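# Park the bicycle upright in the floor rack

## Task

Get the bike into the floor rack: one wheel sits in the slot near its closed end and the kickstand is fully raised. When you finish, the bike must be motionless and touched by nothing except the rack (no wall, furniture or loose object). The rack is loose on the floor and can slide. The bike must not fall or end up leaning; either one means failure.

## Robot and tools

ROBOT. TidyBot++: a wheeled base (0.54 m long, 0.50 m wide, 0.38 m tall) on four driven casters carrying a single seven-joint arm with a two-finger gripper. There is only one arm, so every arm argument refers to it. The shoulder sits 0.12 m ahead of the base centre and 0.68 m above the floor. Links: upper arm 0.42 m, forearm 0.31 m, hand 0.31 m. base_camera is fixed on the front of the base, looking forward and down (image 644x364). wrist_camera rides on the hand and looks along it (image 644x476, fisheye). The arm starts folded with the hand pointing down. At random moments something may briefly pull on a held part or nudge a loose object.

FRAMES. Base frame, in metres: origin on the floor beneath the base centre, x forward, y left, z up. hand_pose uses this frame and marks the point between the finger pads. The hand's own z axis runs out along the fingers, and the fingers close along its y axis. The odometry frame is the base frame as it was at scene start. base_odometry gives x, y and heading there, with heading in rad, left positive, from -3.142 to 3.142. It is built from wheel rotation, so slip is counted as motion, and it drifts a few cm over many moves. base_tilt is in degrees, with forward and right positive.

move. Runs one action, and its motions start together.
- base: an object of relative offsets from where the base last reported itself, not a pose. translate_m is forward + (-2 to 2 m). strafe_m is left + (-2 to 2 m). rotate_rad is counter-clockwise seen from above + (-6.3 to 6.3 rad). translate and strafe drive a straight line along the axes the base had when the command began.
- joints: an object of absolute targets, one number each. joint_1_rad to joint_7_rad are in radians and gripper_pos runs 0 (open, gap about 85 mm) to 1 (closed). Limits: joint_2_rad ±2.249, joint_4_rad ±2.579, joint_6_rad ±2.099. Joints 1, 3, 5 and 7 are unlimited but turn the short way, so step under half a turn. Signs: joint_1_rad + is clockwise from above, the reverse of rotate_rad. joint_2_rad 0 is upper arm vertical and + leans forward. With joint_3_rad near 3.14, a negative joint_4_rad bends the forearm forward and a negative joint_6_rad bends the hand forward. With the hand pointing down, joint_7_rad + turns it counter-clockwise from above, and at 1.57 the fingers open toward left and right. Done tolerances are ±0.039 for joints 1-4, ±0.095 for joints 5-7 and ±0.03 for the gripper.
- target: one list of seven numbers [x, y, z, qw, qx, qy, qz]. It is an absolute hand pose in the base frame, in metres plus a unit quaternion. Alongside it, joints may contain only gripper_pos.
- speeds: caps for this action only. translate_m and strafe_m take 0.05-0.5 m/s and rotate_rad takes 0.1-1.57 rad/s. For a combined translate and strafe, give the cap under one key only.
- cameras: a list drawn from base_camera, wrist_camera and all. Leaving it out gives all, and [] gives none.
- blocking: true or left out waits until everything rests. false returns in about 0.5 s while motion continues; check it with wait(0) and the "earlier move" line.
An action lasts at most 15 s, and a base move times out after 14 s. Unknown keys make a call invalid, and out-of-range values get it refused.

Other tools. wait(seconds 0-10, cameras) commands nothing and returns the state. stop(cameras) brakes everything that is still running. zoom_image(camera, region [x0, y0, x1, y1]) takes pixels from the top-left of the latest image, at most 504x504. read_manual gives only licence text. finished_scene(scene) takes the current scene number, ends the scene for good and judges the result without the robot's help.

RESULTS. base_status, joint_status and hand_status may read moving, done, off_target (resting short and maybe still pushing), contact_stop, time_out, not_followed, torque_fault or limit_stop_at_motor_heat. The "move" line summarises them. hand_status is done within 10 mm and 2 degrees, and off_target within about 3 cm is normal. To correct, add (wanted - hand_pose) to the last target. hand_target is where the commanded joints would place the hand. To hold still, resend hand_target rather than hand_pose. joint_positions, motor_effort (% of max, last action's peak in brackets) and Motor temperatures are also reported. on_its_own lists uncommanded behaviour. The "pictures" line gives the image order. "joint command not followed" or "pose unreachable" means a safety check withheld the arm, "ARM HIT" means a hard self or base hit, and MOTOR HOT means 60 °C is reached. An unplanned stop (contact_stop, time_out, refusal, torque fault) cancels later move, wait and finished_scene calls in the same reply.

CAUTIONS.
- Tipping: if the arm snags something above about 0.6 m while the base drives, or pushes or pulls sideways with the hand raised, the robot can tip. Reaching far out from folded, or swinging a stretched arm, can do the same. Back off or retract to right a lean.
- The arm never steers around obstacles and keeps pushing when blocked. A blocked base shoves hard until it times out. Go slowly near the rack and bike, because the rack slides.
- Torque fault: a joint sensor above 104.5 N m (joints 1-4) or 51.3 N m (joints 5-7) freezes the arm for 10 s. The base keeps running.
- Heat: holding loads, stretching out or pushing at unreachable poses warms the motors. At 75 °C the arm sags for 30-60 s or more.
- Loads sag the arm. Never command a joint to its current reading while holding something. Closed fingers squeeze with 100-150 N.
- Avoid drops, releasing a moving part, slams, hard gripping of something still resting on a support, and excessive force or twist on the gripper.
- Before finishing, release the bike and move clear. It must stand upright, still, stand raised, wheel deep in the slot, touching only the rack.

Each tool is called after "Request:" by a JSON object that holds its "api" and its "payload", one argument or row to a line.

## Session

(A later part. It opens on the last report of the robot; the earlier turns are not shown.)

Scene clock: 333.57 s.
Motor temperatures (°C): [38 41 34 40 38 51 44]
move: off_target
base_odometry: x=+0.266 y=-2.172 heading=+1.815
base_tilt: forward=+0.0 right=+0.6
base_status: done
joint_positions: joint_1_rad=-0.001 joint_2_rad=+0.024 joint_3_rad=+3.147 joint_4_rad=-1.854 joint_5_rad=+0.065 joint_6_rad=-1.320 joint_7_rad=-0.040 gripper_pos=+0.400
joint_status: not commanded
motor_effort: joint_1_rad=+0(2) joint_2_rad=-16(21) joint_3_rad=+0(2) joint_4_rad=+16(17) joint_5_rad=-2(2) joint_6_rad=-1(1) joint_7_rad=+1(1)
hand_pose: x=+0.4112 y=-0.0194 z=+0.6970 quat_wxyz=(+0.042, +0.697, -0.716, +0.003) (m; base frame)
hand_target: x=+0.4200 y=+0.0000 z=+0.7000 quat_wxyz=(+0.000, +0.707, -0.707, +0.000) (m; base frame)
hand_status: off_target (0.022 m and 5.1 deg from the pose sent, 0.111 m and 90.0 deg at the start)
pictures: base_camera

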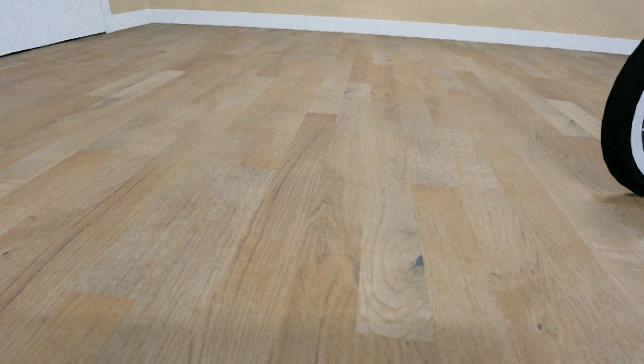

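Request:
{"api": "move", "payload": {
  "base": {"translate_m":1.65},
  "cameras": ["base_camera"]
}}

Request:
{"api": "move", "payload": {
  "base": {"strafe_m":-0.85},
  "cameras": ["base_camera"]
}}

Request:
{"api": "move", "payload": {
  "base": {"rotate_rad":3.14}
}}

Scene clock: 338.43 s.
Motor temperatures (°C): [38 41 34 40 38 51 44]
move: done
base_odometry: x=-0.132 y=-0.571 heading=+1.815
base_tilt: forward=+0.0 right=+0.6
base_status: done
joint_positions: joint_1_rad=-0.001 joint_2_rad=+0.015 joint_3_rad=+3.147 joint_4_rad=-1.856 joint_5_rad=+0.065 joint_6_rad=-1.315 joint_7_rad=-0.040 gripper_pos=+0.400
joint_status: not commanded
motor_effort: joint_1_rad=+0(1) joint_2_rad=-16(18) joint_3_rad=+0(1) joint_4_rad=+16(17) joint_5_rad=+0(2) joint_6_rad=+0(1) joint_7_rad=+0(1)
hand_pose: x=+0.4120 y=-0.0194 z=+0.6993 quat_wxyz=(+0.038, +0.697, -0.716, +0.007) (m; base frame)
hand_target: x=+0.4200 y=+0.0000 z=+0.7000 quat_wxyz=(+0.000, +0.707, -0.707, +0.000) (m; base frame)
hand_status: not commanded
pictures: base_camera

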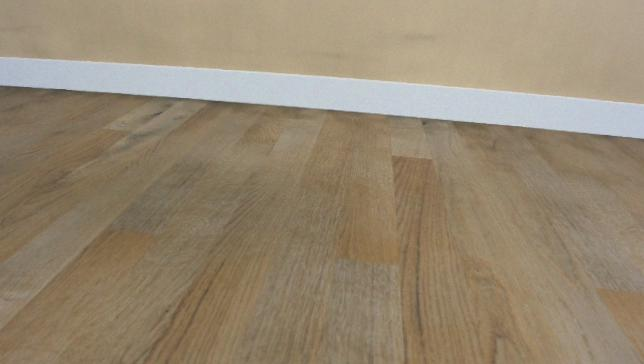

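Scene clock: 341.43 s.
Motor temperatures (°C): [38 41 34 40 38 51 44]
move: done
base_odometry: x=+0.693 y=-0.365 heading=+1.816
base_tilt: forward=+0.0 right=+0.6
base_status: done
joint_positions: joint_1_rad=-0.002 joint_2_rad=+0.015 joint_3_rad=+3.150 joint_4_rad=-1.856 joint_5_rad=+0.063 joint_6_rad=-1.315 joint_7_rad=-0.040 gripper_pos=+0.400
joint_status: not commanded
motor_effort: joint_1_rad=+0(1) joint_2_rad=-16(16) joint_3_rad=+0(2) joint_4_rad=+16(16) joint_5_rad=-1(2) joint_6_rad=+0(1) joint_7_rad=+1(1)
hand_pose: x=+0.4120 y=-0.0196 z=+0.6993 quat_wxyz=(+0.037, +0.696, -0.717, +0.007) (m; base frame)
hand_target: x=+0.4200 y=+0.0000 z=+0.7000 quat_wxyz=(+0.000, +0.707, -0.707, +0.000) (m; base frame)
hand_status: not commanded
pictures: base_camera

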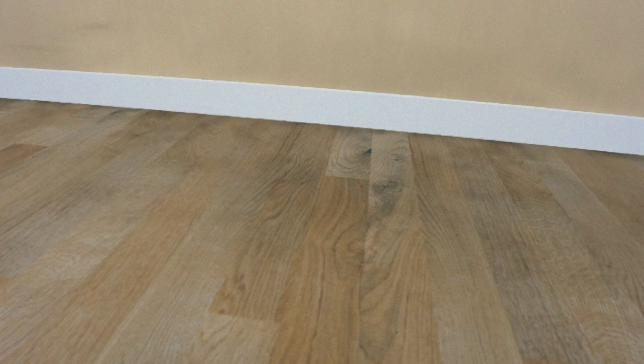

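Scene clock: 344.77 s.
Motor temperatures (°C): [38 41 34 40 38 51 44]
move: done
base_odometry: x=+0.692 y=-0.365 heading=-1.327
base_tilt: forward=+0.0 right=+0.6
base_status: done
joint_positions: joint_1_rad=-0.005 joint_2_rad=+0.015 joint_3_rad=+3.152 joint_4_rad=-1.856 joint_5_rad=+0.062 joint_6_rad=-1.313 joint_7_rad=-0.039 gripper_pos=+0.400
joint_status: not commanded
motor_effort: joint_1_rad=+0(2) joint_2_rad=-16(18) joint_3_rad=+0(2) joint_4_rad=+16(16) joint_5_rad=-1(2) joint_6_rad=-1(2) joint_7_rad=+0(1)
hand_pose: x=+0.4126 y=-0.0189 z=+0.6992 quat_wxyz=(+0.036, +0.697, -0.717, +0.007) (m; base frame)
hand_target: x=+0.4200 y=+0.0000 z=+0.7000 quat_wxyz=(+0.000, +0.707, -0.707, +0.000) (m; base frame)
hand_status: not commanded
pictures: base_camera, wrist_camera
camera_calibration:
wrist_camera: T_world_to_cam=[[-0.998149, 0.0155598, 0.0587857, 0.364536], [0.0144783, 0.999719, -0.0187793, 0.0806856], [-0.0590614, -0.0178935, -0.998094, 0.863662], [0, 0, 0, 1]] pos_world=[0.413703, -0.0708812, 0.842101]

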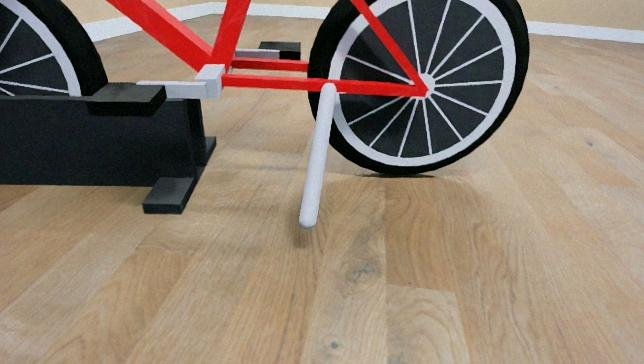

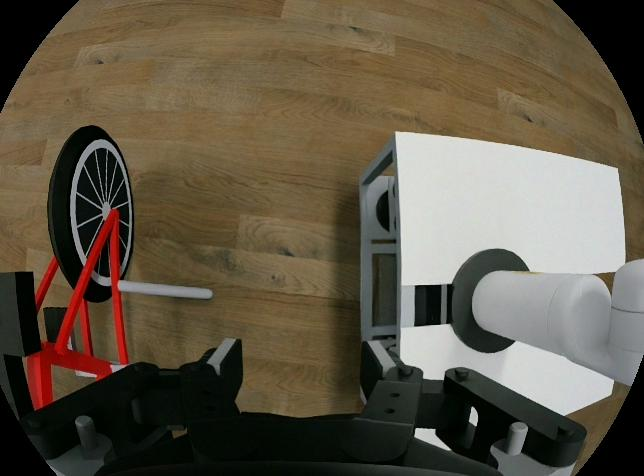

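Request:
{"api": "move", "payload": {
  "target": [0.60, 0.07, 0.40, 0, 0.707, -0.707, 0],
  "joints": {"gripper_pos":1.0}
}}

Scene clock: 347.63 s.
Motor temperatures (°C): [38 41 34 40 38 51 44]
move: off_target
base_odometry: x=+0.692 y=-0.365 heading=-1.327
base_tilt: forward=+0.0 right=+0.6
base_status: not commanded
joint_positions: joint_1_rad=-0.364 joint_2_rad=+0.821 joint_3_rad=+3.505 joint_4_rad=-1.741 joint_5_rad=-0.394 joint_6_rad=-0.711 joint_7_rad=+0.209 gripper_pos=+0.999
joint_status: all done
motor_effort: joint_1_rad=+0(1) joint_2_rad=-36(38) joint_3_rad=+3(4) joint_4_rad=+9(16) joint_5_rad=-1(2) joint_6_rad=-1(1) joint_7_rad=+1(1)
hand_pose: x=+0.5795 y=+0.0596 z=+0.4060 quat_wxyz=(+0.025, +0.706, -0.707, -0.014) (m; base frame)
hand_target: x=+0.6000 y=+0.0700 z=+0.4000 quat_wxyz=(+0.000, +0.707, -0.707, +0.000) (m; base frame)
hand_status: off_target (0.024 m and 3.3 deg from the pose sent, 0.364 m and 4.5 deg at the start)
pictures: base_camera, wrist_camera
camera_calibration:
wrist_camera: T_world_to_cam=[[-0.997195, -0.0133654, 0.0736472, 0.542273], [-0.0114888, 0.9996, 0.0258465, -0.00874366], [-0.0739632, 0.0249279, -0.996949, 0.587921], [0, 0, 0, 1]] pos_world=[0.584136, 0.00133227, 0.546416]

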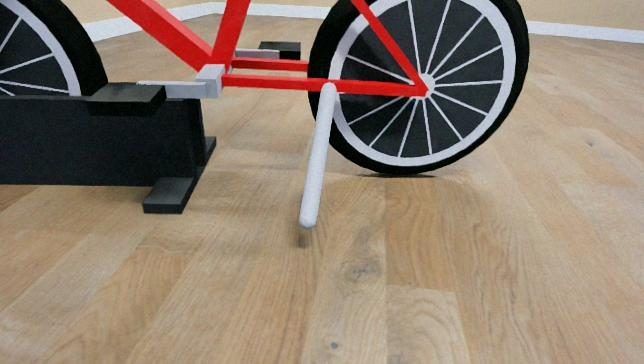

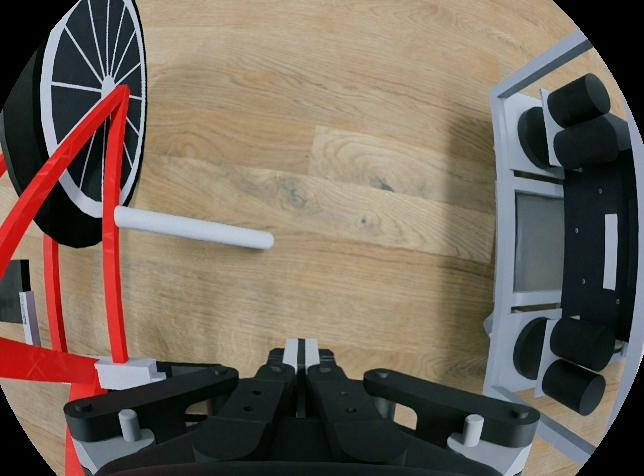

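Request:
{"api": "move", "payload": {
  "target": [0.68, 0.07, 0.20, 0, 0.707, -0.707, 0],
  "cameras": ["wrist_camera"]
}}

Request:
{"api": "move", "payload": {
  "target": [0.70, 0.07, 0.085, 0, 0.707, -0.707, 0]
}}

Scene clock: 349.57 s.
Motor temperatures (°C): [38 41 34 40 38 51 44]
move: off_target
base_odometry: x=+0.692 y=-0.365 heading=-1.327
base_tilt: forward=+0.0 right=+0.6
base_status: not commanded
joint_positions: joint_1_rad=-0.301 joint_2_rad=+1.328 joint_3_rad=+3.462 joint_4_rad=-1.314 joint_5_rad=-0.482 joint_6_rad=-0.626 joint_7_rad=+0.220 gripper_pos=+0.999
joint_status: not commanded
motor_effort: joint_1_rad=+0(1) joint_2_rad=-44(47) joint_3_rad=+4(5) joint_4_rad=+7(10) joint_5_rad=+0(2) joint_6_rad=+0(1) joint_7_rad=+0(1)
hand_pose: x=+0.6643 y=+0.0600 z=+0.2076 quat_wxyz=(+0.033, +0.715, -0.699, -0.001) (m; base frame)
hand_target: x=+0.6800 y=+0.0700 z=+0.2000 quat_wxyz=(+0.000, +0.707, -0.707, +0.000) (m; base frame)
hand_status: off_target (0.020 m and 4.0 deg from the pose sent, 0.230 m and 3.3 deg at the start)
pictures: wrist_camera
camera_calibration:
wrist_camera: T_world_to_cam=[[-0.99718, -0.0363414, 0.0656637, 0.644477], [-0.0365936, 0.999327, -0.0026413, 0.0195114], [-0.0655235, -0.00503672, -0.997838, 0.39268], [0, 0, 0, 1]] pos_world=[0.669103, 0.00590075, 0.349564]

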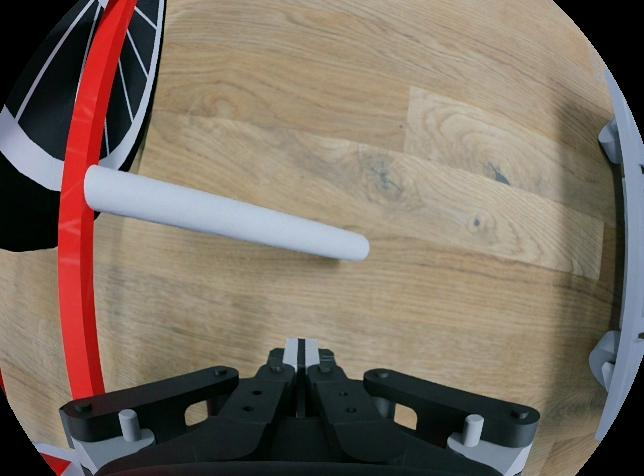

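Scene clock: 351.27 s.
Motor temperatures (°C): [38 41 34 40 38 51 44]
move: off_target
base_odometry: x=+0.692 y=-0.365 heading=-1.327
base_tilt: forward=+0.0 right=+0.6
base_status: not commanded
joint_positions: joint_1_rad=-0.261 joint_2_rad=+1.614 joint_3_rad=+3.438 joint_4_rad=-0.997 joint_5_rad=-0.483 joint_6_rad=-0.626 joint_7_rad=+0.218 gripper_pos=+0.999
joint_status: not commanded
motor_effort: joint_1_rad=+0(1) joint_2_rad=-46(49) joint_3_rad=+3(4) joint_4_rad=+8(9) joint_5_rad=-1(2) joint_6_rad=+0(1) joint_7_rad=+1(1)
hand_pose: x=+0.6892 y=+0.0665 z=+0.0896 quat_wxyz=(+0.022, +0.734, -0.679, -0.002) (m; base frame)
hand_target: x=+0.7000 y=+0.0700 z=+0.0850 quat_wxyz=(+0.000, +0.707, -0.707, +0.000) (m; base frame)
hand_status: off_target (0.012 m and 5.2 deg from the pose sent, 0.128 m and 4.0 deg at the start)
pictures: base_camera, wrist_camera
camera_calibration:
wrist_camera: T_world_to_cam=[[-0.994318, -0.0926762, 0.0523811, 0.680266], [-0.0920496, 0.995652, 0.0142546, 0.0505878], [-0.0534744, 0.0093519, -0.998525, 0.267408], [0, 0, 0, 1]] pos_world=[0.695356, 0.0101758, 0.230659]

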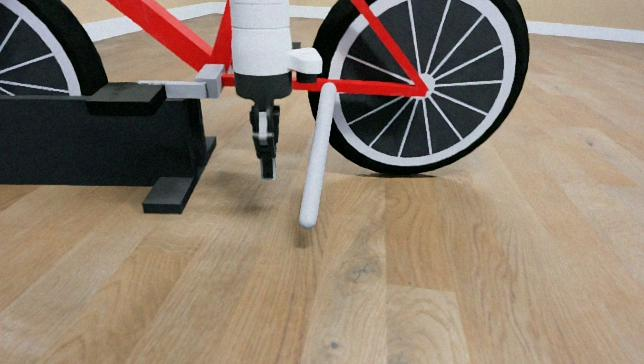

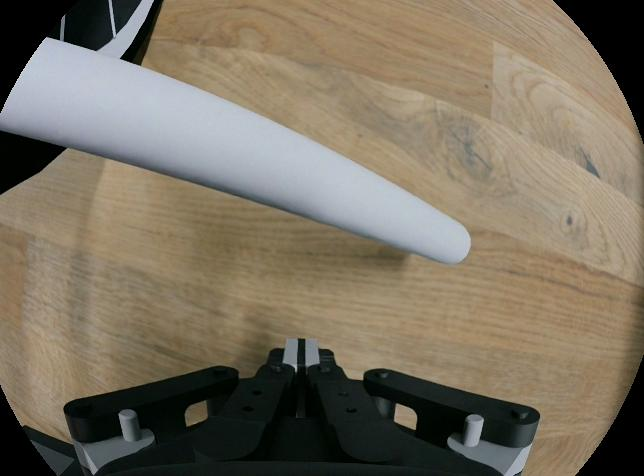

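Request:
{"api": "move", "payload": {
  "target": [0.70, -0.01, 0.085, 0, 0.707, -0.707, 0],
  "cameras": ["base_camera"]
}}

Request:
{"api": "move", "payload": {
  "target": [0.705, -0.06, 0.09, 0, 0.707, -0.707, 0]
}}

Scene clock: 352.43 s.
Motor temperatures (°C): [38 41 34 40 38 51 44]
move: off_target
base_odometry: x=+0.692 y=-0.365 heading=-1.327
base_tilt: forward=+0.0 right=+0.6
base_status: not commanded
joint_positions: joint_1_rad=-0.136 joint_2_rad=+1.612 joint_3_rad=+3.403 joint_4_rad=-0.997 joint_5_rad=-0.488 joint_6_rad=-0.622 joint_7_rad=+0.277 gripper_pos=+0.999
joint_status: not commanded
motor_effort: joint_1_rad=+5(5) joint_2_rad=-43(48) joint_3_rad=+8(14) joint_4_rad=+6(9) joint_5_rad=+1(7) joint_6_rad=+1(4) joint_7_rad=+1(1)
hand_pose: x=+0.6926 y=+0.0156 z=+0.0883 quat_wxyz=(+0.008, +0.710, -0.704, -0.016) (m; base frame)
hand_target: x=+0.7000 y=-0.0100 z=+0.0850 quat_wxyz=(+0.000, +0.707, -0.707, +0.000) (m; base frame)
hand_status: off_target (0.027 m and 2.1 deg from the pose sent, 0.077 m and 5.2 deg at the start)
pictures: base_camera

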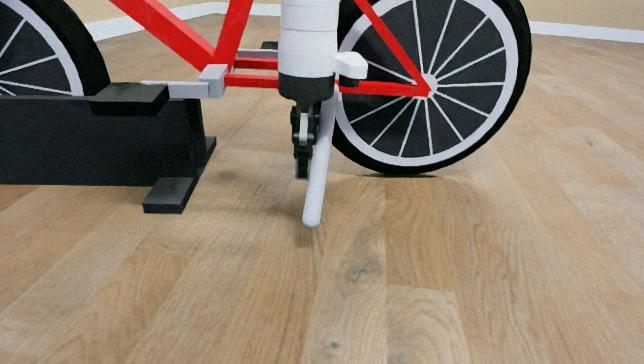

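Scene clock: 353.77 s.
Motor temperatures (°C): [38 41 34 40 38 51 44]
move: off_target
base_odometry: x=+0.692 y=-0.365 heading=-1.326
base_tilt: forward=+0.0 right=+0.6
base_status: not commanded
joint_positions: joint_1_rad=-0.066 joint_2_rad=+1.611 joint_3_rad=+3.364 joint_4_rad=-0.989 joint_5_rad=-0.488 joint_6_rad=-0.624 joint_7_rad=+0.331 gripper_pos=+0.999
joint_status: not commanded
motor_effort: joint_1_rad=+7(11) joint_2_rad=-47(48) joint_3_rad=+8(12) joint_4_rad=+9(10) joint_5_rad=+2(4) joint_6_rad=+2(6) joint_7_rad=+0(1)
hand_pose: x=+0.6948 y=-0.0020 z=+0.0883 quat_wxyz=(-0.008, +0.704, -0.709, -0.029) (m; base frame)
hand_target: x=+0.7050 y=-0.0600 z=+0.0900 quat_wxyz=(+0.000, +0.707, -0.707, +0.000) (m; base frame)
hand_status: off_target (0.059 m and 3.5 deg from the pose sent, 0.077 m and 2.1 deg at the start)
pictures: base_camera, wrist_camera
camera_calibration:
wrist_camera: T_world_to_cam=[[-0.998841, -0.0102305, 0.0470292, 0.683332], [-0.00576636, 0.995546, 0.0940965, 0.0522714], [-0.0477824, 0.0937163, -0.994452, 0.262878], [0, 0, 0, 1]] pos_world=[0.695403, -0.0696837, 0.224364]

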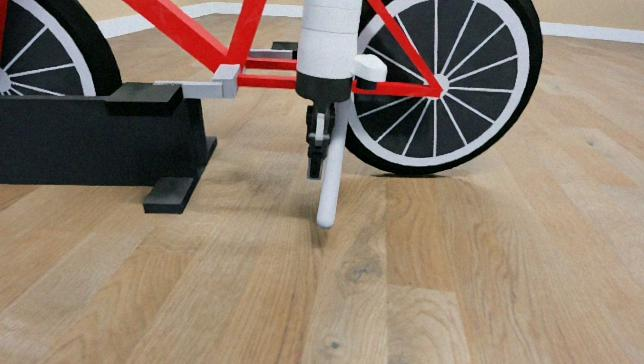

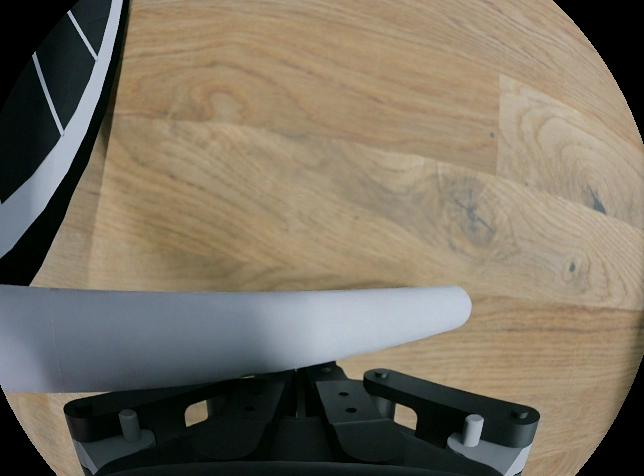

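Request:
{"api": "move", "payload": {
  "target": [0.69, 0.05, 0.10, 0, 0.707, -0.707, 0],
  "cameras": []
}}

Request:
{"api": "move", "payload": {
  "target": [0.60, 0.06, 0.35, 0, 0.707, -0.707, 0],
  "cameras": ["base_camera"]
}}

Request:
{"api": "move", "payload": {
  "target": [0.40, 0.0, 0.6, 0, 0.707, -0.707, 0]
}}

Scene clock: 355.63 s.
Motor temperatures (°C): [38 42 34 40 38 51 44]
move: off_target
base_odometry: x=+0.692 y=-0.365 heading=-1.328
base_tilt: forward=+0.0 right=+0.6
base_status: not commanded
joint_positions: joint_1_rad=-0.213 joint_2_rad=+1.595 joint_3_rad=+3.410 joint_4_rad=-1.071 joint_5_rad=-0.488 joint_6_rad=-0.597 joint_7_rad=+0.296 gripper_pos=+0.999
joint_status: not commanded
motor_effort: joint_1_rad=+0(7) joint_2_rad=-45(48) joint_3_rad=+3(9) joint_4_rad=+7(9) joint_5_rad=-1(2) joint_6_rad=-1(3) joint_7_rad=+1(1)
hand_pose: x=+0.6675 y=+0.0439 z=+0.0881 quat_wxyz=(+0.026, +0.736, -0.676, -0.017) (m; base frame)
hand_target: x=+0.6900 y=+0.0500 z=+0.1000 quat_wxyz=(+0.000, +0.707, -0.707, +0.000) (m; base frame)
hand_status: off_target (0.026 m and 6.1 deg from the pose sent, 0.053 m and 3.5 deg at the start)
pictures: none
No camera images: "cameras" was empty.

Scene clock: 357.53 s.
Motor temperatures (°C): [38 42 34 40 38 51 44]
move: off_target
base_odometry: x=+0.692 y=-0.365 heading=-1.328
base_tilt: forward=+0.0 right=+0.6
base_status: not commanded
joint_positions: joint_1_rad=-0.327 joint_2_rad=+0.962 joint_3_rad=+3.480 joint_4_rad=-1.723 joint_5_rad=-0.488 joint_6_rad=-0.597 joint_7_rad=+0.301 gripper_pos=+0.999
joint_status: not commanded
motor_effort: joint_1_rad=+0(1) joint_2_rad=-38(48) joint_3_rad=+4(4) joint_4_rad=+7(8) joint_5_rad=-2(2) joint_6_rad=+0(1) joint_7_rad=+1(1)
hand_pose: x=+0.5866 y=+0.0510 z=+0.3403 quat_wxyz=(+0.024, +0.707, -0.707, -0.013) (m; base frame)
hand_target: x=+0.6000 y=+0.0600 z=+0.3500 quat_wxyz=(+0.000, +0.707, -0.707, +0.000) (m; base frame)
hand_status: off_target (0.019 m and 3.2 deg from the pose sent, 0.271 m and 6.1 deg at the start)
pictures: base_camera

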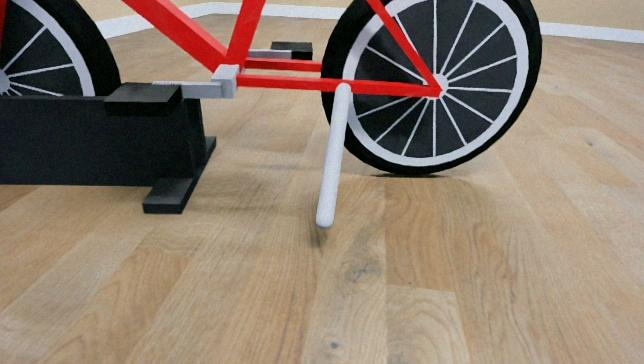

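Scene clock: 359.67 s.
Motor temperatures (°C): [38 42 34 40 38 51 44]
move: off_target
base_odometry: x=+0.692 y=-0.365 heading=-1.328
base_tilt: forward=+0.0 right=+0.6
base_status: not commanded
joint_positions: joint_1_rad=-0.109 joint_2_rad=+0.090 joint_3_rad=+3.260 joint_4_rad=-2.138 joint_5_rad=-0.082 joint_6_rad=-0.876 joint_7_rad=+0.063 gripper_pos=+0.999
joint_status: not commanded
motor_effort: joint_1_rad=+0(1) joint_2_rad=-16(40) joint_3_rad=+0(4) joint_4_rad=+14(14) joint_5_rad=-2(2) joint_6_rad=+0(1) joint_7_rad=+0(1)
hand_pose: x=+0.4198 y=+0.0175 z=+0.5982 quat_wxyz=(-0.033, +0.708, -0.706, -0.004) (m; base frame)
hand_target: x=+0.4000 y=+0.0000 z=+0.6000 quat_wxyz=(+0.000, +0.707, -0.707, +0.000) (m; base frame)
hand_status: off_target (0.026 m and 3.8 deg from the pose sent, 0.324 m and 3.2 deg at the start)
pictures: base_camera, wrist_camera
camera_calibration:
wrist_camera: T_world_to_cam=[[-0.999553, -0.0178118, -0.0240182, 0.427789], [-0.0199582, 0.99553, 0.092309, -0.00964106], [0.0222667, 0.0927471, -0.995441, 0.726289], [0, 0, 0, 1]] pos_world=[0.411233, -0.0501435, 0.734142]

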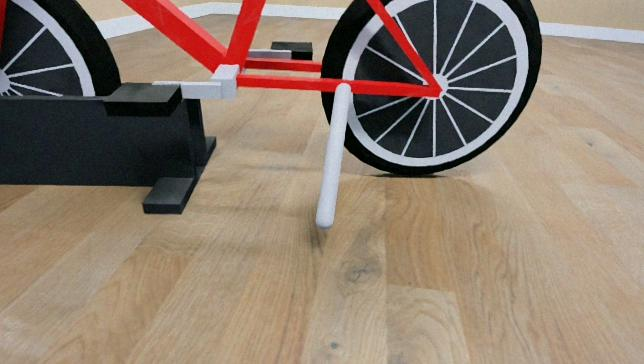

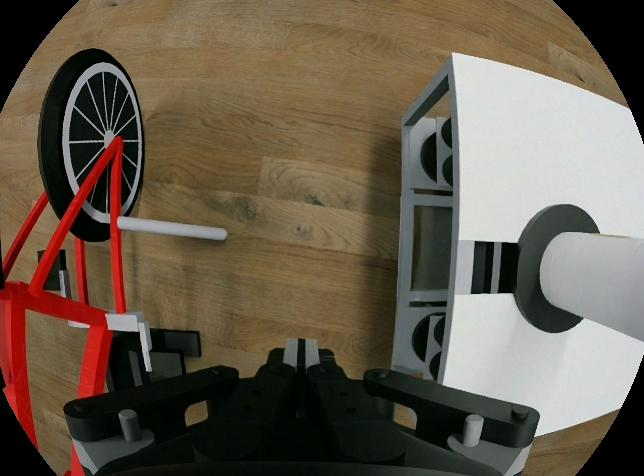

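Request:
{"api": "move", "payload": {
  "base": {"strafe_m":-1.0},
  "cameras": []
}}

Request:
{"api": "move", "payload": {
  "base": {"translate_m":0.879,"strafe_m":0.08,"rotate_rad":1.6}
}}

Scene clock: 365.00 s.
Motor temperatures (°C): [38 42 34 40 38 51 44]
move: done
base_odometry: x=-0.278 y=-0.606 heading=-1.327
base_tilt: forward=+0.0 right=+0.6
base_status: done
joint_positions: joint_1_rad=-0.102 joint_2_rad=+0.090 joint_3_rad=+3.254 joint_4_rad=-2.138 joint_5_rad=-0.074 joint_6_rad=-0.878 joint_7_rad=+0.060 gripper_pos=+0.999
joint_status: not commanded
motor_effort: joint_1_rad=+0(1) joint_2_rad=-16(17) joint_3_rad=+0(1) joint_4_rad=+14(14) joint_5_rad=-2(3) joint_6_rad=+0(1) joint_7_rad=+1(1)
hand_pose: x=+0.4190 y=+0.0153 z=+0.5981 quat_wxyz=(-0.030, +0.708, -0.705, -0.003) (m; base frame)
hand_target: x=+0.4000 y=+0.0000 z=+0.6000 quat_wxyz=(+0.000, +0.707, -0.707, +0.000) (m; base frame)
hand_status: not commanded
pictures: none
No camera images: "cameras" was empty.

Scene clock: 368.43 s.
Motor temperatures (°C): [38 41 34 40 38 51 44]
move: done
base_odometry: x=+0.012 y=-1.440 heading=+0.274
base_tilt: forward=+0.0 right=+0.6
base_status: done
joint_positions: joint_1_rad=-0.096 joint_2_rad=+0.086 joint_3_rad=+3.251 joint_4_rad=-2.142 joint_5_rad=-0.070 joint_6_rad=-0.881 joint_7_rad=+0.060 gripper_pos=+0.999
joint_status: not commanded
motor_effort: joint_1_rad=+0(2) joint_2_rad=-16(18) joint_3_rad=+0(2) joint_4_rad=+13(15) joint_5_rad=-1(3) joint_6_rad=+0(1) joint_7_rad=+1(1)
hand_pose: x=+0.4163 y=+0.0136 z=+0.5981 quat_wxyz=(-0.028, +0.708, -0.706, -0.003) (m; base frame)
hand_target: x=+0.4000 y=+0.0000 z=+0.6000 quat_wxyz=(+0.000, +0.707, -0.707, +0.000) (m; base frame)
hand_status: not commanded
pictures: base_camera, wrist_camera
camera_calibration:
wrist_camera: T_world_to_cam=[[-0.999664, -0.0184254, -0.018219, 0.420815], [-0.0199063, 0.996203, 0.0847586, -0.00129523], [0.0165881, 0.0850928, -0.996235, 0.729575], [0, 0, 0, 1]] pos_world=[0.408545, -0.0530376, 0.734604]

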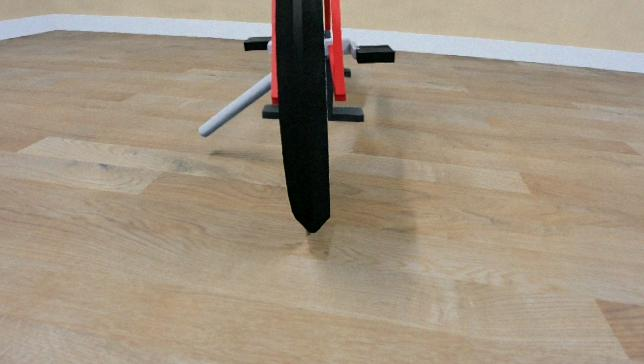

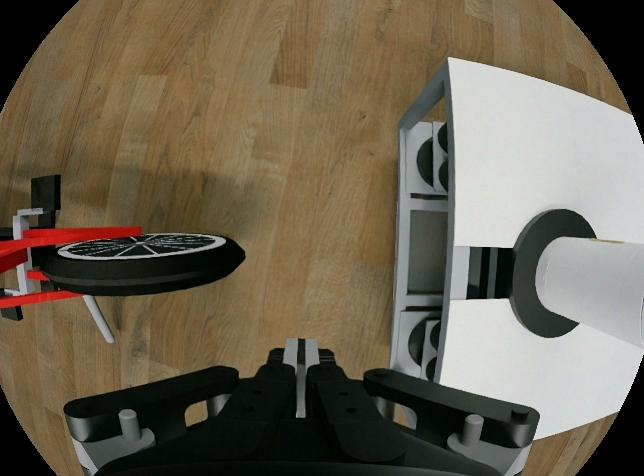

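Request:
{"api": "move", "payload": {

}}

Scene clock: 368.90 s.
Motor temperatures (°C): [38 41 34 40 38 51 44]
base_odometry: x=+0.012 y=-1.440 heading=+0.274
base_tilt: forward=+0.0 right=+0.7
base_status: done
joint_positions: joint_1_rad=-0.096 joint_2_rad=+0.086 joint_3_rad=+3.251 joint_4_rad=-2.142 joint_5_rad=-0.070 joint_6_rad=-0.881 joint_7_rad=+0.060 gripper_pos=+0.999
joint_status: not commanded
motor_effort: joint_1_rad=+0(2) joint_2_rad=-16(18) joint_3_rad=+0(2) joint_4_rad=+14(15) joint_5_rad=-2(3) joint_6_rad=+0(1) joint_7_rad=+1(1)
hand_pose: x=+0.4163 y=+0.0136 z=+0.5981 quat_wxyz=(-0.028, +0.708, -0.706, -0.003) (m; base frame)
hand_target: x=+0.4000 y=+0.0000 z=+0.6000 quat_wxyz=(+0.000, +0.707, -0.707, +0.000) (m; base frame)
hand_status: not commanded
pictures: base_camera, wrist_camera
camera_calibration:
wrist_camera: T_world_to_cam=[[-0.999664, -0.0184254, -0.018219, 0.420815], [-0.0199063, 0.996203, 0.0847586, -0.00129523], [0.0165881, 0.0850928, -0.996235, 0.729575], [0, 0, 0, 1]] pos_world=[0.408545, -0.0530376, 0.734604]

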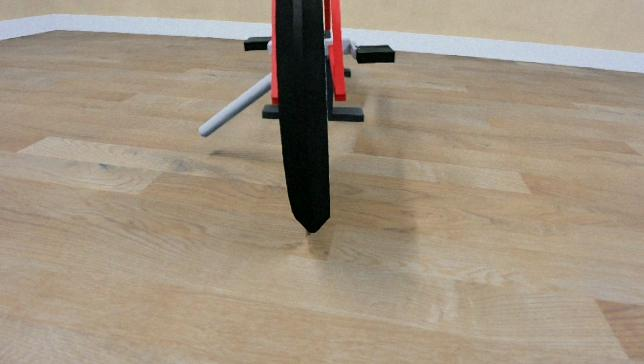

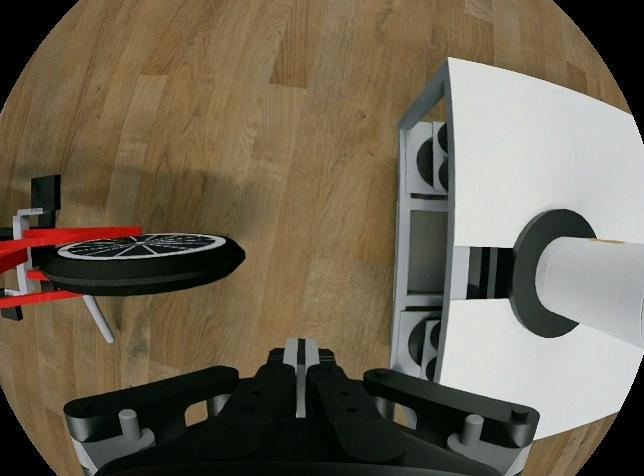

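Request:
{"api": "move", "payload": {
  "target": [0.42, 0.32, 0.6, 0, 0.707, -0.707, 0]
}}

Request:
{"api": "move", "payload": {
  "base": {"translate_m": 0.18, "strafe_m": 0.0},
  "speeds": {"translate_m": 0.15}
}}

Scene clock: 371.60 s.
Motor temperatures (°C): [38 41 34 40 38 51 44]
move: off_target
base_odometry: x=+0.012 y=-1.440 heading=+0.274
base_tilt: forward=+0.0 right=+0.6
base_status: not commanded
joint_positions: joint_1_rad=-0.968 joint_2_rad=+0.385 joint_3_rad=+3.366 joint_4_rad=-1.704 joint_5_rad=-0.070 joint_6_rad=-1.009 joint_7_rad=-0.662 gripper_pos=+0.999
joint_status: not commanded
motor_effort: joint_1_rad=+0(2) joint_2_rad=-28(29) joint_3_rad=+1(2) joint_4_rad=+15(15) joint_5_rad=-2(3) joint_6_rad=+0(1) joint_7_rad=+0(1)
hand_pose: x=+0.4342 y=+0.3190 z=+0.6073 quat_wxyz=(-0.026, +0.729, -0.684, +0.013) (m; base frame)
hand_target: x=+0.4200 y=+0.3200 z=+0.6000 quat_wxyz=(+0.000, +0.707, -0.707, +0.000) (m; base frame)
hand_status: off_target (0.016 m and 5.0 deg from the pose sent, 0.306 m and 3.2 deg at the start)
pictures: base_camera, wrist_camera
camera_calibration:
wrist_camera: T_world_to_cam=[[-0.996102, -0.0790327, -0.0391789, 0.475049], [-0.0811725, 0.995102, 0.0564206, -0.261817], [0.0345279, 0.0593809, -0.997638, 0.713698], [0, 0, 0, 1]] pos_world=[0.427302, 0.255699, 0.745396]

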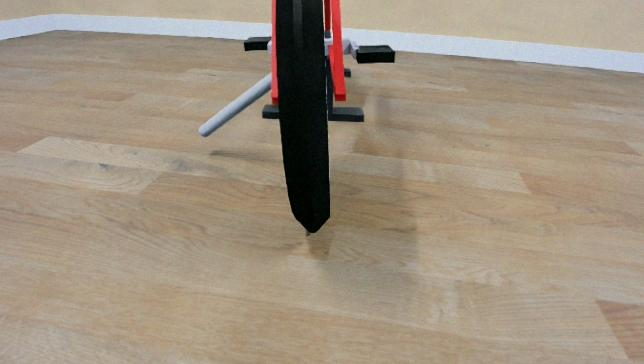

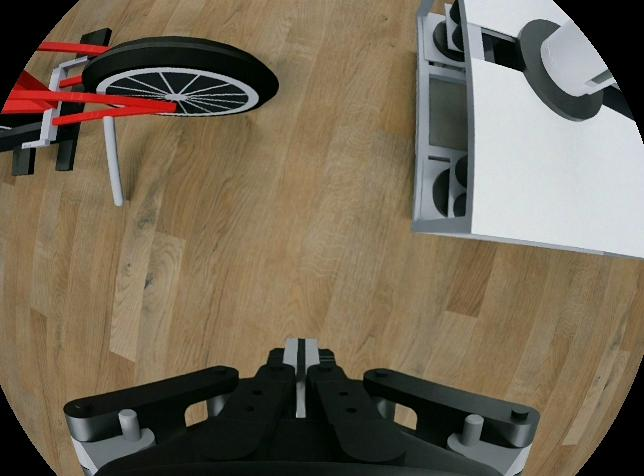

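Scene clock: 373.47 s.
Motor temperatures (°C): [38 41 34 40 38 51 44]
move: done
base_odometry: x=+0.185 y=-1.391 heading=+0.274
base_tilt: forward=+0.0 right=+0.6
base_status: done
joint_positions: joint_1_rad=-0.973 joint_2_rad=+0.388 joint_3_rad=+3.371 joint_4_rad=-1.700 joint_5_rad=-0.070 joint_6_rad=-1.013 joint_7_rad=-0.664 gripper_pos=+0.999
joint_status: not commanded
motor_effort: joint_1_rad=+0(2) joint_2_rad=-29(30) joint_3_rad=+1(3) joint_4_rad=+15(16) joint_5_rad=-1(2) joint_6_rad=+0(1) joint_7_rad=+1(1)
hand_pose: x=+0.4345 y=+0.3190 z=+0.6069 quat_wxyz=(-0.024, +0.729, -0.684, +0.015) (m; base frame)
hand_target: x=+0.4200 y=+0.3200 z=+0.6000 quat_wxyz=(+0.000, +0.707, -0.707, +0.000) (m; base frame)
hand_status: not commanded
pictures: base_camera, wrist_camera
camera_calibration:
wrist_camera: T_world_to_cam=[[-0.996256, -0.0774891, -0.0383228, 0.47437], [-0.0794477, 0.995453, 0.0525398, -0.26029], [0.0340773, 0.0553878, -0.997883, 0.71486], [0, 0, 0, 1]] pos_world=[0.427554, 0.25627, 0.745201]

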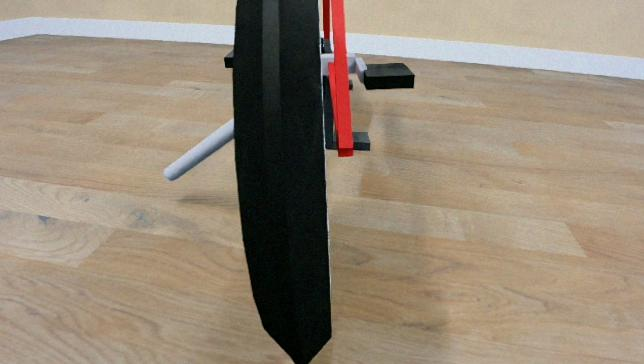

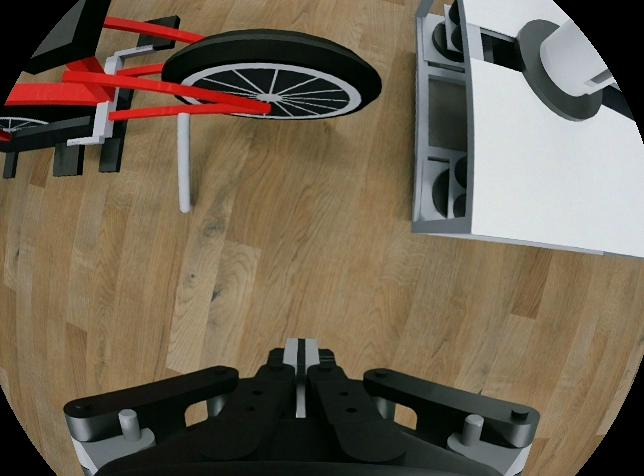

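Request:
{"api": "move", "payload": {
  "base": {"translate_m": 0.06},
  "speeds": {"translate_m": 0.05}
}}

Request:
{"api": "move", "payload": {
  "base": {"translate_m": 0.02},
  "speeds": {"translate_m": 0.05}
}}

Scene clock: 375.23 s.
Motor temperatures (°C): [38 41 34 40 38 51 44]
move: done
base_odometry: x=+0.243 y=-1.375 heading=+0.274
base_tilt: forward=+0.0 right=+0.6
base_status: done
joint_positions: joint_1_rad=-0.974 joint_2_rad=+0.389 joint_3_rad=+3.371 joint_4_rad=-1.700 joint_5_rad=-0.070 joint_6_rad=-1.014 joint_7_rad=-0.664 gripper_pos=+0.999
joint_status: not commanded
motor_effort: joint_1_rad=+0(2) joint_2_rad=-28(30) joint_3_rad=+1(2) joint_4_rad=+15(16) joint_5_rad=-2(2) joint_6_rad=+0(1) joint_7_rad=+1(1)
hand_pose: x=+0.4341 y=+0.3191 z=+0.6066 quat_wxyz=(-0.024, +0.729, -0.684, +0.015) (m; base frame)
hand_target: x=+0.4200 y=+0.3200 z=+0.6000 quat_wxyz=(+0.000, +0.707, -0.707, +0.000) (m; base frame)
hand_status: not commanded
pictures: base_camera, wrist_camera
camera_calibration:
wrist_camera: T_world_to_cam=[[-0.996243, -0.0780269, -0.037562, 0.473747], [-0.0799103, 0.995467, 0.0515658, -0.259613], [0.0333682, 0.0543737, -0.997963, 0.715292], [0, 0, 0, 1]] pos_world=[0.427354, 0.256509, 0.745017]

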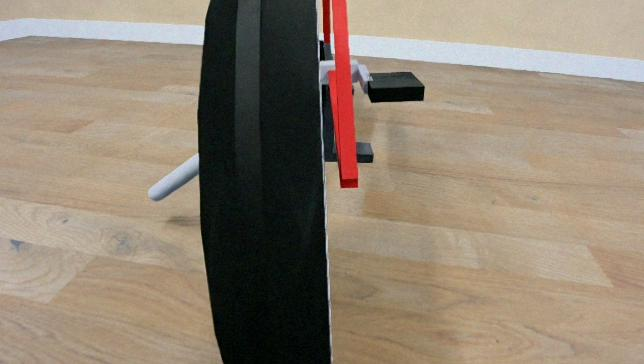

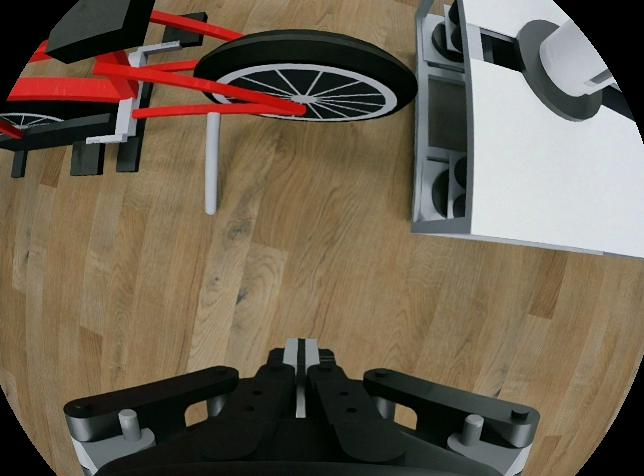

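Scene clock: 376.10 s.
Motor temperatures (°C): [38 41 34 40 38 51 44]
move: done
base_odometry: x=+0.262 y=-1.370 heading=+0.273
base_tilt: forward=+0.0 right=+0.6
base_status: done
joint_positions: joint_1_rad=-0.975 joint_2_rad=+0.389 joint_3_rad=+3.372 joint_4_rad=-1.700 joint_5_rad=-0.070 joint_6_rad=-1.014 joint_7_rad=-0.664 gripper_pos=+0.999
joint_status: not commanded
motor_effort: joint_1_rad=+0(2) joint_2_rad=-28(30) joint_3_rad=+1(2) joint_4_rad=+15(16) joint_5_rad=-1(2) joint_6_rad=+0(1) joint_7_rad=+1(1)
hand_pose: x=+0.4339 y=+0.3192 z=+0.6065 quat_wxyz=(-0.023, +0.729, -0.684, +0.015) (m; base frame)
hand_target: x=+0.4200 y=+0.3200 z=+0.6000 quat_wxyz=(+0.000, +0.707, -0.707, +0.000) (m; base frame)
hand_status: not commanded
pictures: base_camera, wrist_camera
camera_calibration:
wrist_camera: T_world_to_cam=[[-0.996224, -0.0785259, -0.0370327, 0.473316], [-0.0803606, 0.995462, 0.0509717, -0.259149], [0.032862, 0.0537552, -0.998013, 0.71558], [0, 0, 0, 1]] pos_world=[0.427188, 0.256674, 0.744896]

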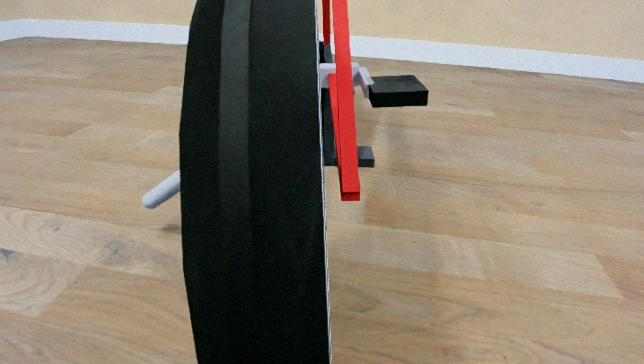

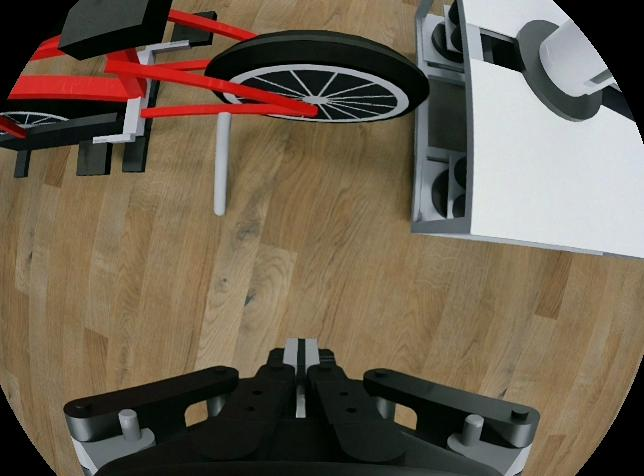

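Request:
{"api": "zoom_image", "payload": {
  "camera": "wrist_camera",
  "region": [180, 0, 480, 250]
}}

Scaled by 1.680.

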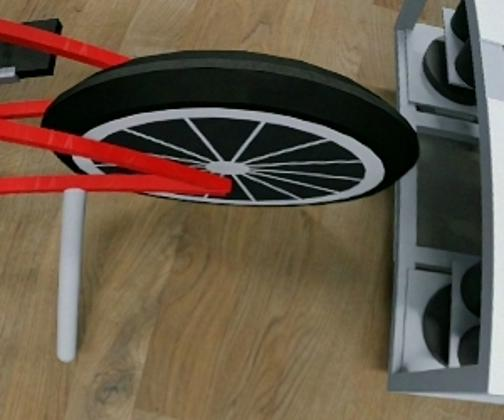

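Request:
{"api": "move", "payload": {
  "base": {"translate_m": 0.03},
  "speeds": {"translate_m": 0.05}
}}

Request:
{"api": "zoom_image", "payload": {
  "camera": "wrist_camera",
  "region": [180, 0, 480, 250]
}}

Scene clock: 377.33 s.
Motor temperatures (°C): [38 41 34 40 38 51 44]
move: done
base_odometry: x=+0.291 y=-1.362 heading=+0.273
base_tilt: forward=+0.0 right=+0.6
base_status: done
joint_positions: joint_1_rad=-0.975 joint_2_rad=+0.390 joint_3_rad=+3.372 joint_4_rad=-1.700 joint_5_rad=-0.070 joint_6_rad=-1.014 joint_7_rad=-0.664 gripper_pos=+0.999
joint_status: not commanded
motor_effort: joint_1_rad=+0(2) joint_2_rad=-28(30) joint_3_rad=+1(2) joint_4_rad=+15(16) joint_5_rad=-1(2) joint_6_rad=+0(1) joint_7_rad=+1(1)
hand_pose: x=+0.4338 y=+0.3192 z=+0.6064 quat_wxyz=(-0.023, +0.729, -0.684, +0.015) (m; base frame)
hand_target: x=+0.4200 y=+0.3200 z=+0.6000 quat_wxyz=(+0.000, +0.707, -0.707, +0.000) (m; base frame)
hand_status: not commanded
pictures: base_camera, wrist_camera
camera_calibration:
wrist_camera: T_world_to_cam=[[-0.996217, -0.0787697, -0.0367049, 0.473073], [-0.0805716, 0.995468, 0.0505135, -0.258805], [0.0325596, 0.0532797, -0.998049, 0.715775], [0, 0, 0, 1]] pos_world=[0.427125, 0.25676, 0.744815]

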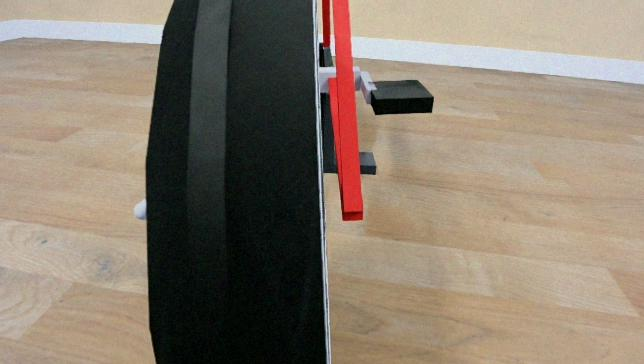

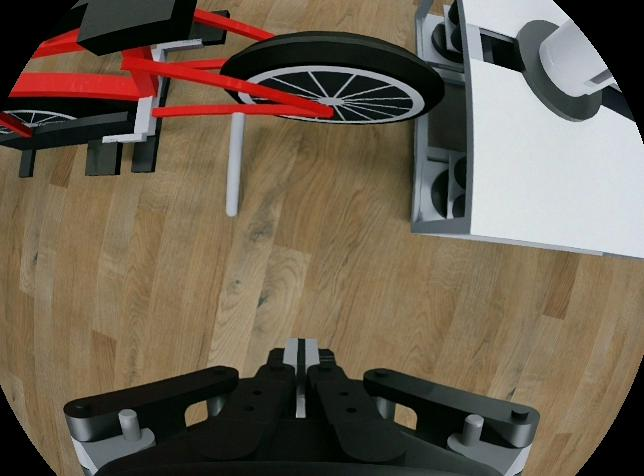

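Scaled by 1.680.

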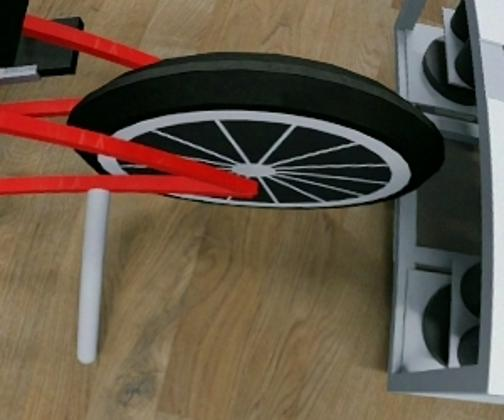

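Request:
{"api": "move", "payload": {
  "base": {"translate_m": 0.03},
  "speeds": {"translate_m": 0.05}
}}

Request:
{"api": "zoom_image", "payload": {
  "camera": "wrist_camera",
  "region": [180, 0, 480, 250]
}}

Scene clock: 378.50 s.
Motor temperatures (°C): [38 41 34 40 38 51 44]
move: done
base_odometry: x=+0.320 y=-1.354 heading=+0.272
base_tilt: forward=+0.0 right=+0.6
base_status: done
joint_positions: joint_1_rad=-0.976 joint_2_rad=+0.390 joint_3_rad=+3.373 joint_4_rad=-1.699 joint_5_rad=-0.070 joint_6_rad=-1.015 joint_7_rad=-0.664 gripper_pos=+0.999
joint_status: not commanded
motor_effort: joint_1_rad=+0(2) joint_2_rad=-29(30) joint_3_rad=+1(2) joint_4_rad=+14(16) joint_5_rad=-1(2) joint_6_rad=+0(1) joint_7_rad=+1(1)
hand_pose: x=+0.4338 y=+0.3192 z=+0.6062 quat_wxyz=(-0.023, +0.729, -0.684, +0.015) (m; base frame)
hand_target: x=+0.4200 y=+0.3200 z=+0.6000 quat_wxyz=(+0.000, +0.707, -0.707, +0.000) (m; base frame)
hand_status: not commanded
pictures: base_camera, wrist_camera
camera_calibration:
wrist_camera: T_world_to_cam=[[-0.996234, -0.0786403, -0.0365094, 0.472988], [-0.0804097, 0.995516, 0.0498306, -0.258438], [0.0324269, 0.0525787, -0.99809, 0.715902], [0, 0, 0, 1]] pos_world=[0.427212, 0.256834, 0.744682]

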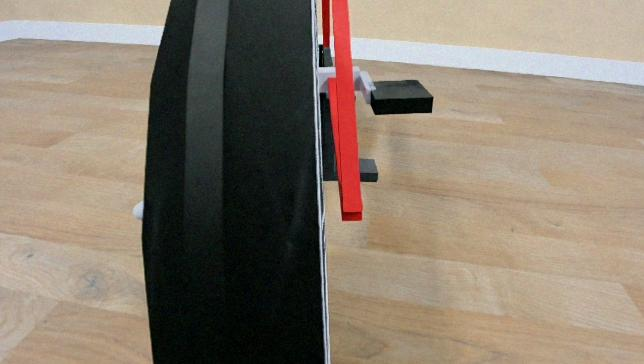

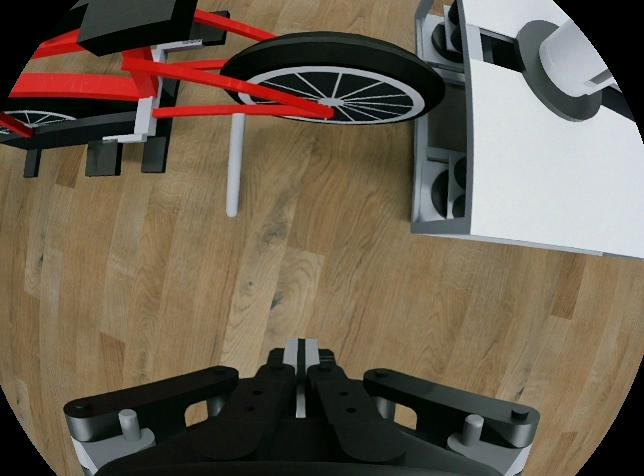

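Scaled by 1.680.

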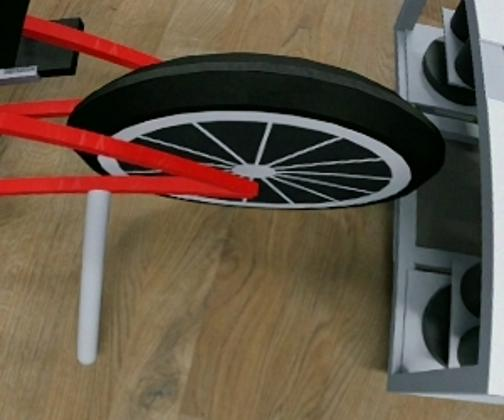

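Request:
{"api": "move", "payload": {
  "base": {"translate_m": 0.03},
  "speeds": {"translate_m": 0.05}
}}

Scene clock: 379.77 s.
Motor temperatures (°C): [38 41 34 40 38 51 44]
move: done
base_odometry: x=+0.348 y=-1.346 heading=+0.272
base_tilt: forward=+0.0 right=+0.6
base_status: done
joint_positions: joint_1_rad=-0.976 joint_2_rad=+0.391 joint_3_rad=+3.373 joint_4_rad=-1.699 joint_5_rad=-0.070 joint_6_rad=-1.015 joint_7_rad=-0.664 gripper_pos=+0.999
joint_status: not commanded
motor_effort: joint_1_rad=+0(3) joint_2_rad=-28(30) joint_3_rad=+1(3) joint_4_rad=+15(16) joint_5_rad=-1(2) joint_6_rad=+0(1) joint_7_rad=+1(1)
hand_pose: x=+0.4338 y=+0.3192 z=+0.6060 quat_wxyz=(-0.023, +0.729, -0.684, +0.015) (m; base frame)
hand_target: x=+0.4200 y=+0.3200 z=+0.6000 quat_wxyz=(+0.000, +0.707, -0.707, +0.000) (m; base frame)
hand_status: not commanded
pictures: base_camera, wrist_camera
camera_calibration:
wrist_camera: T_world_to_cam=[[-0.996231, -0.0788529, -0.0361421, 0.472738], [-0.0805819, 0.995534, 0.0491767, -0.257981], [0.032103, 0.0519038, -0.998136, 0.716095], [0, 0, 0, 1]] pos_world=[0.427179, 0.256938, 0.744533]

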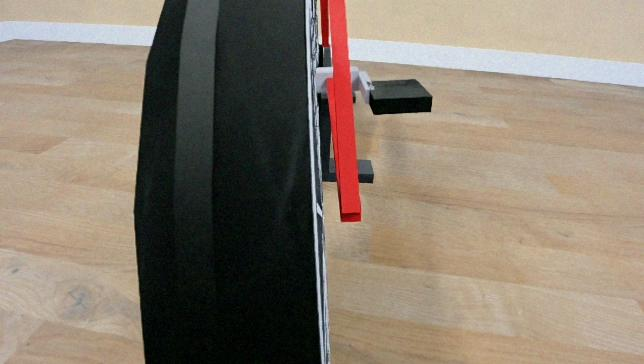

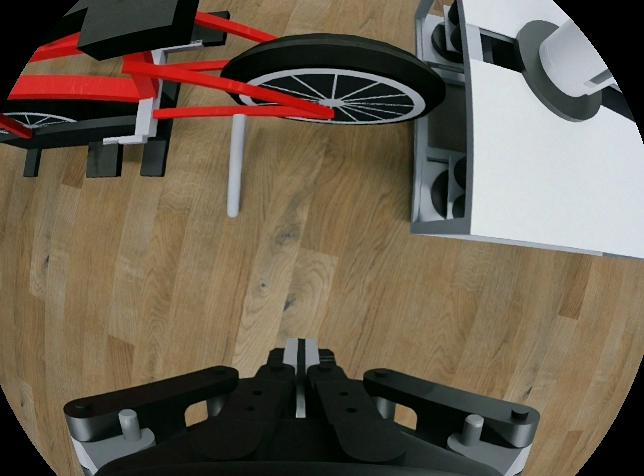

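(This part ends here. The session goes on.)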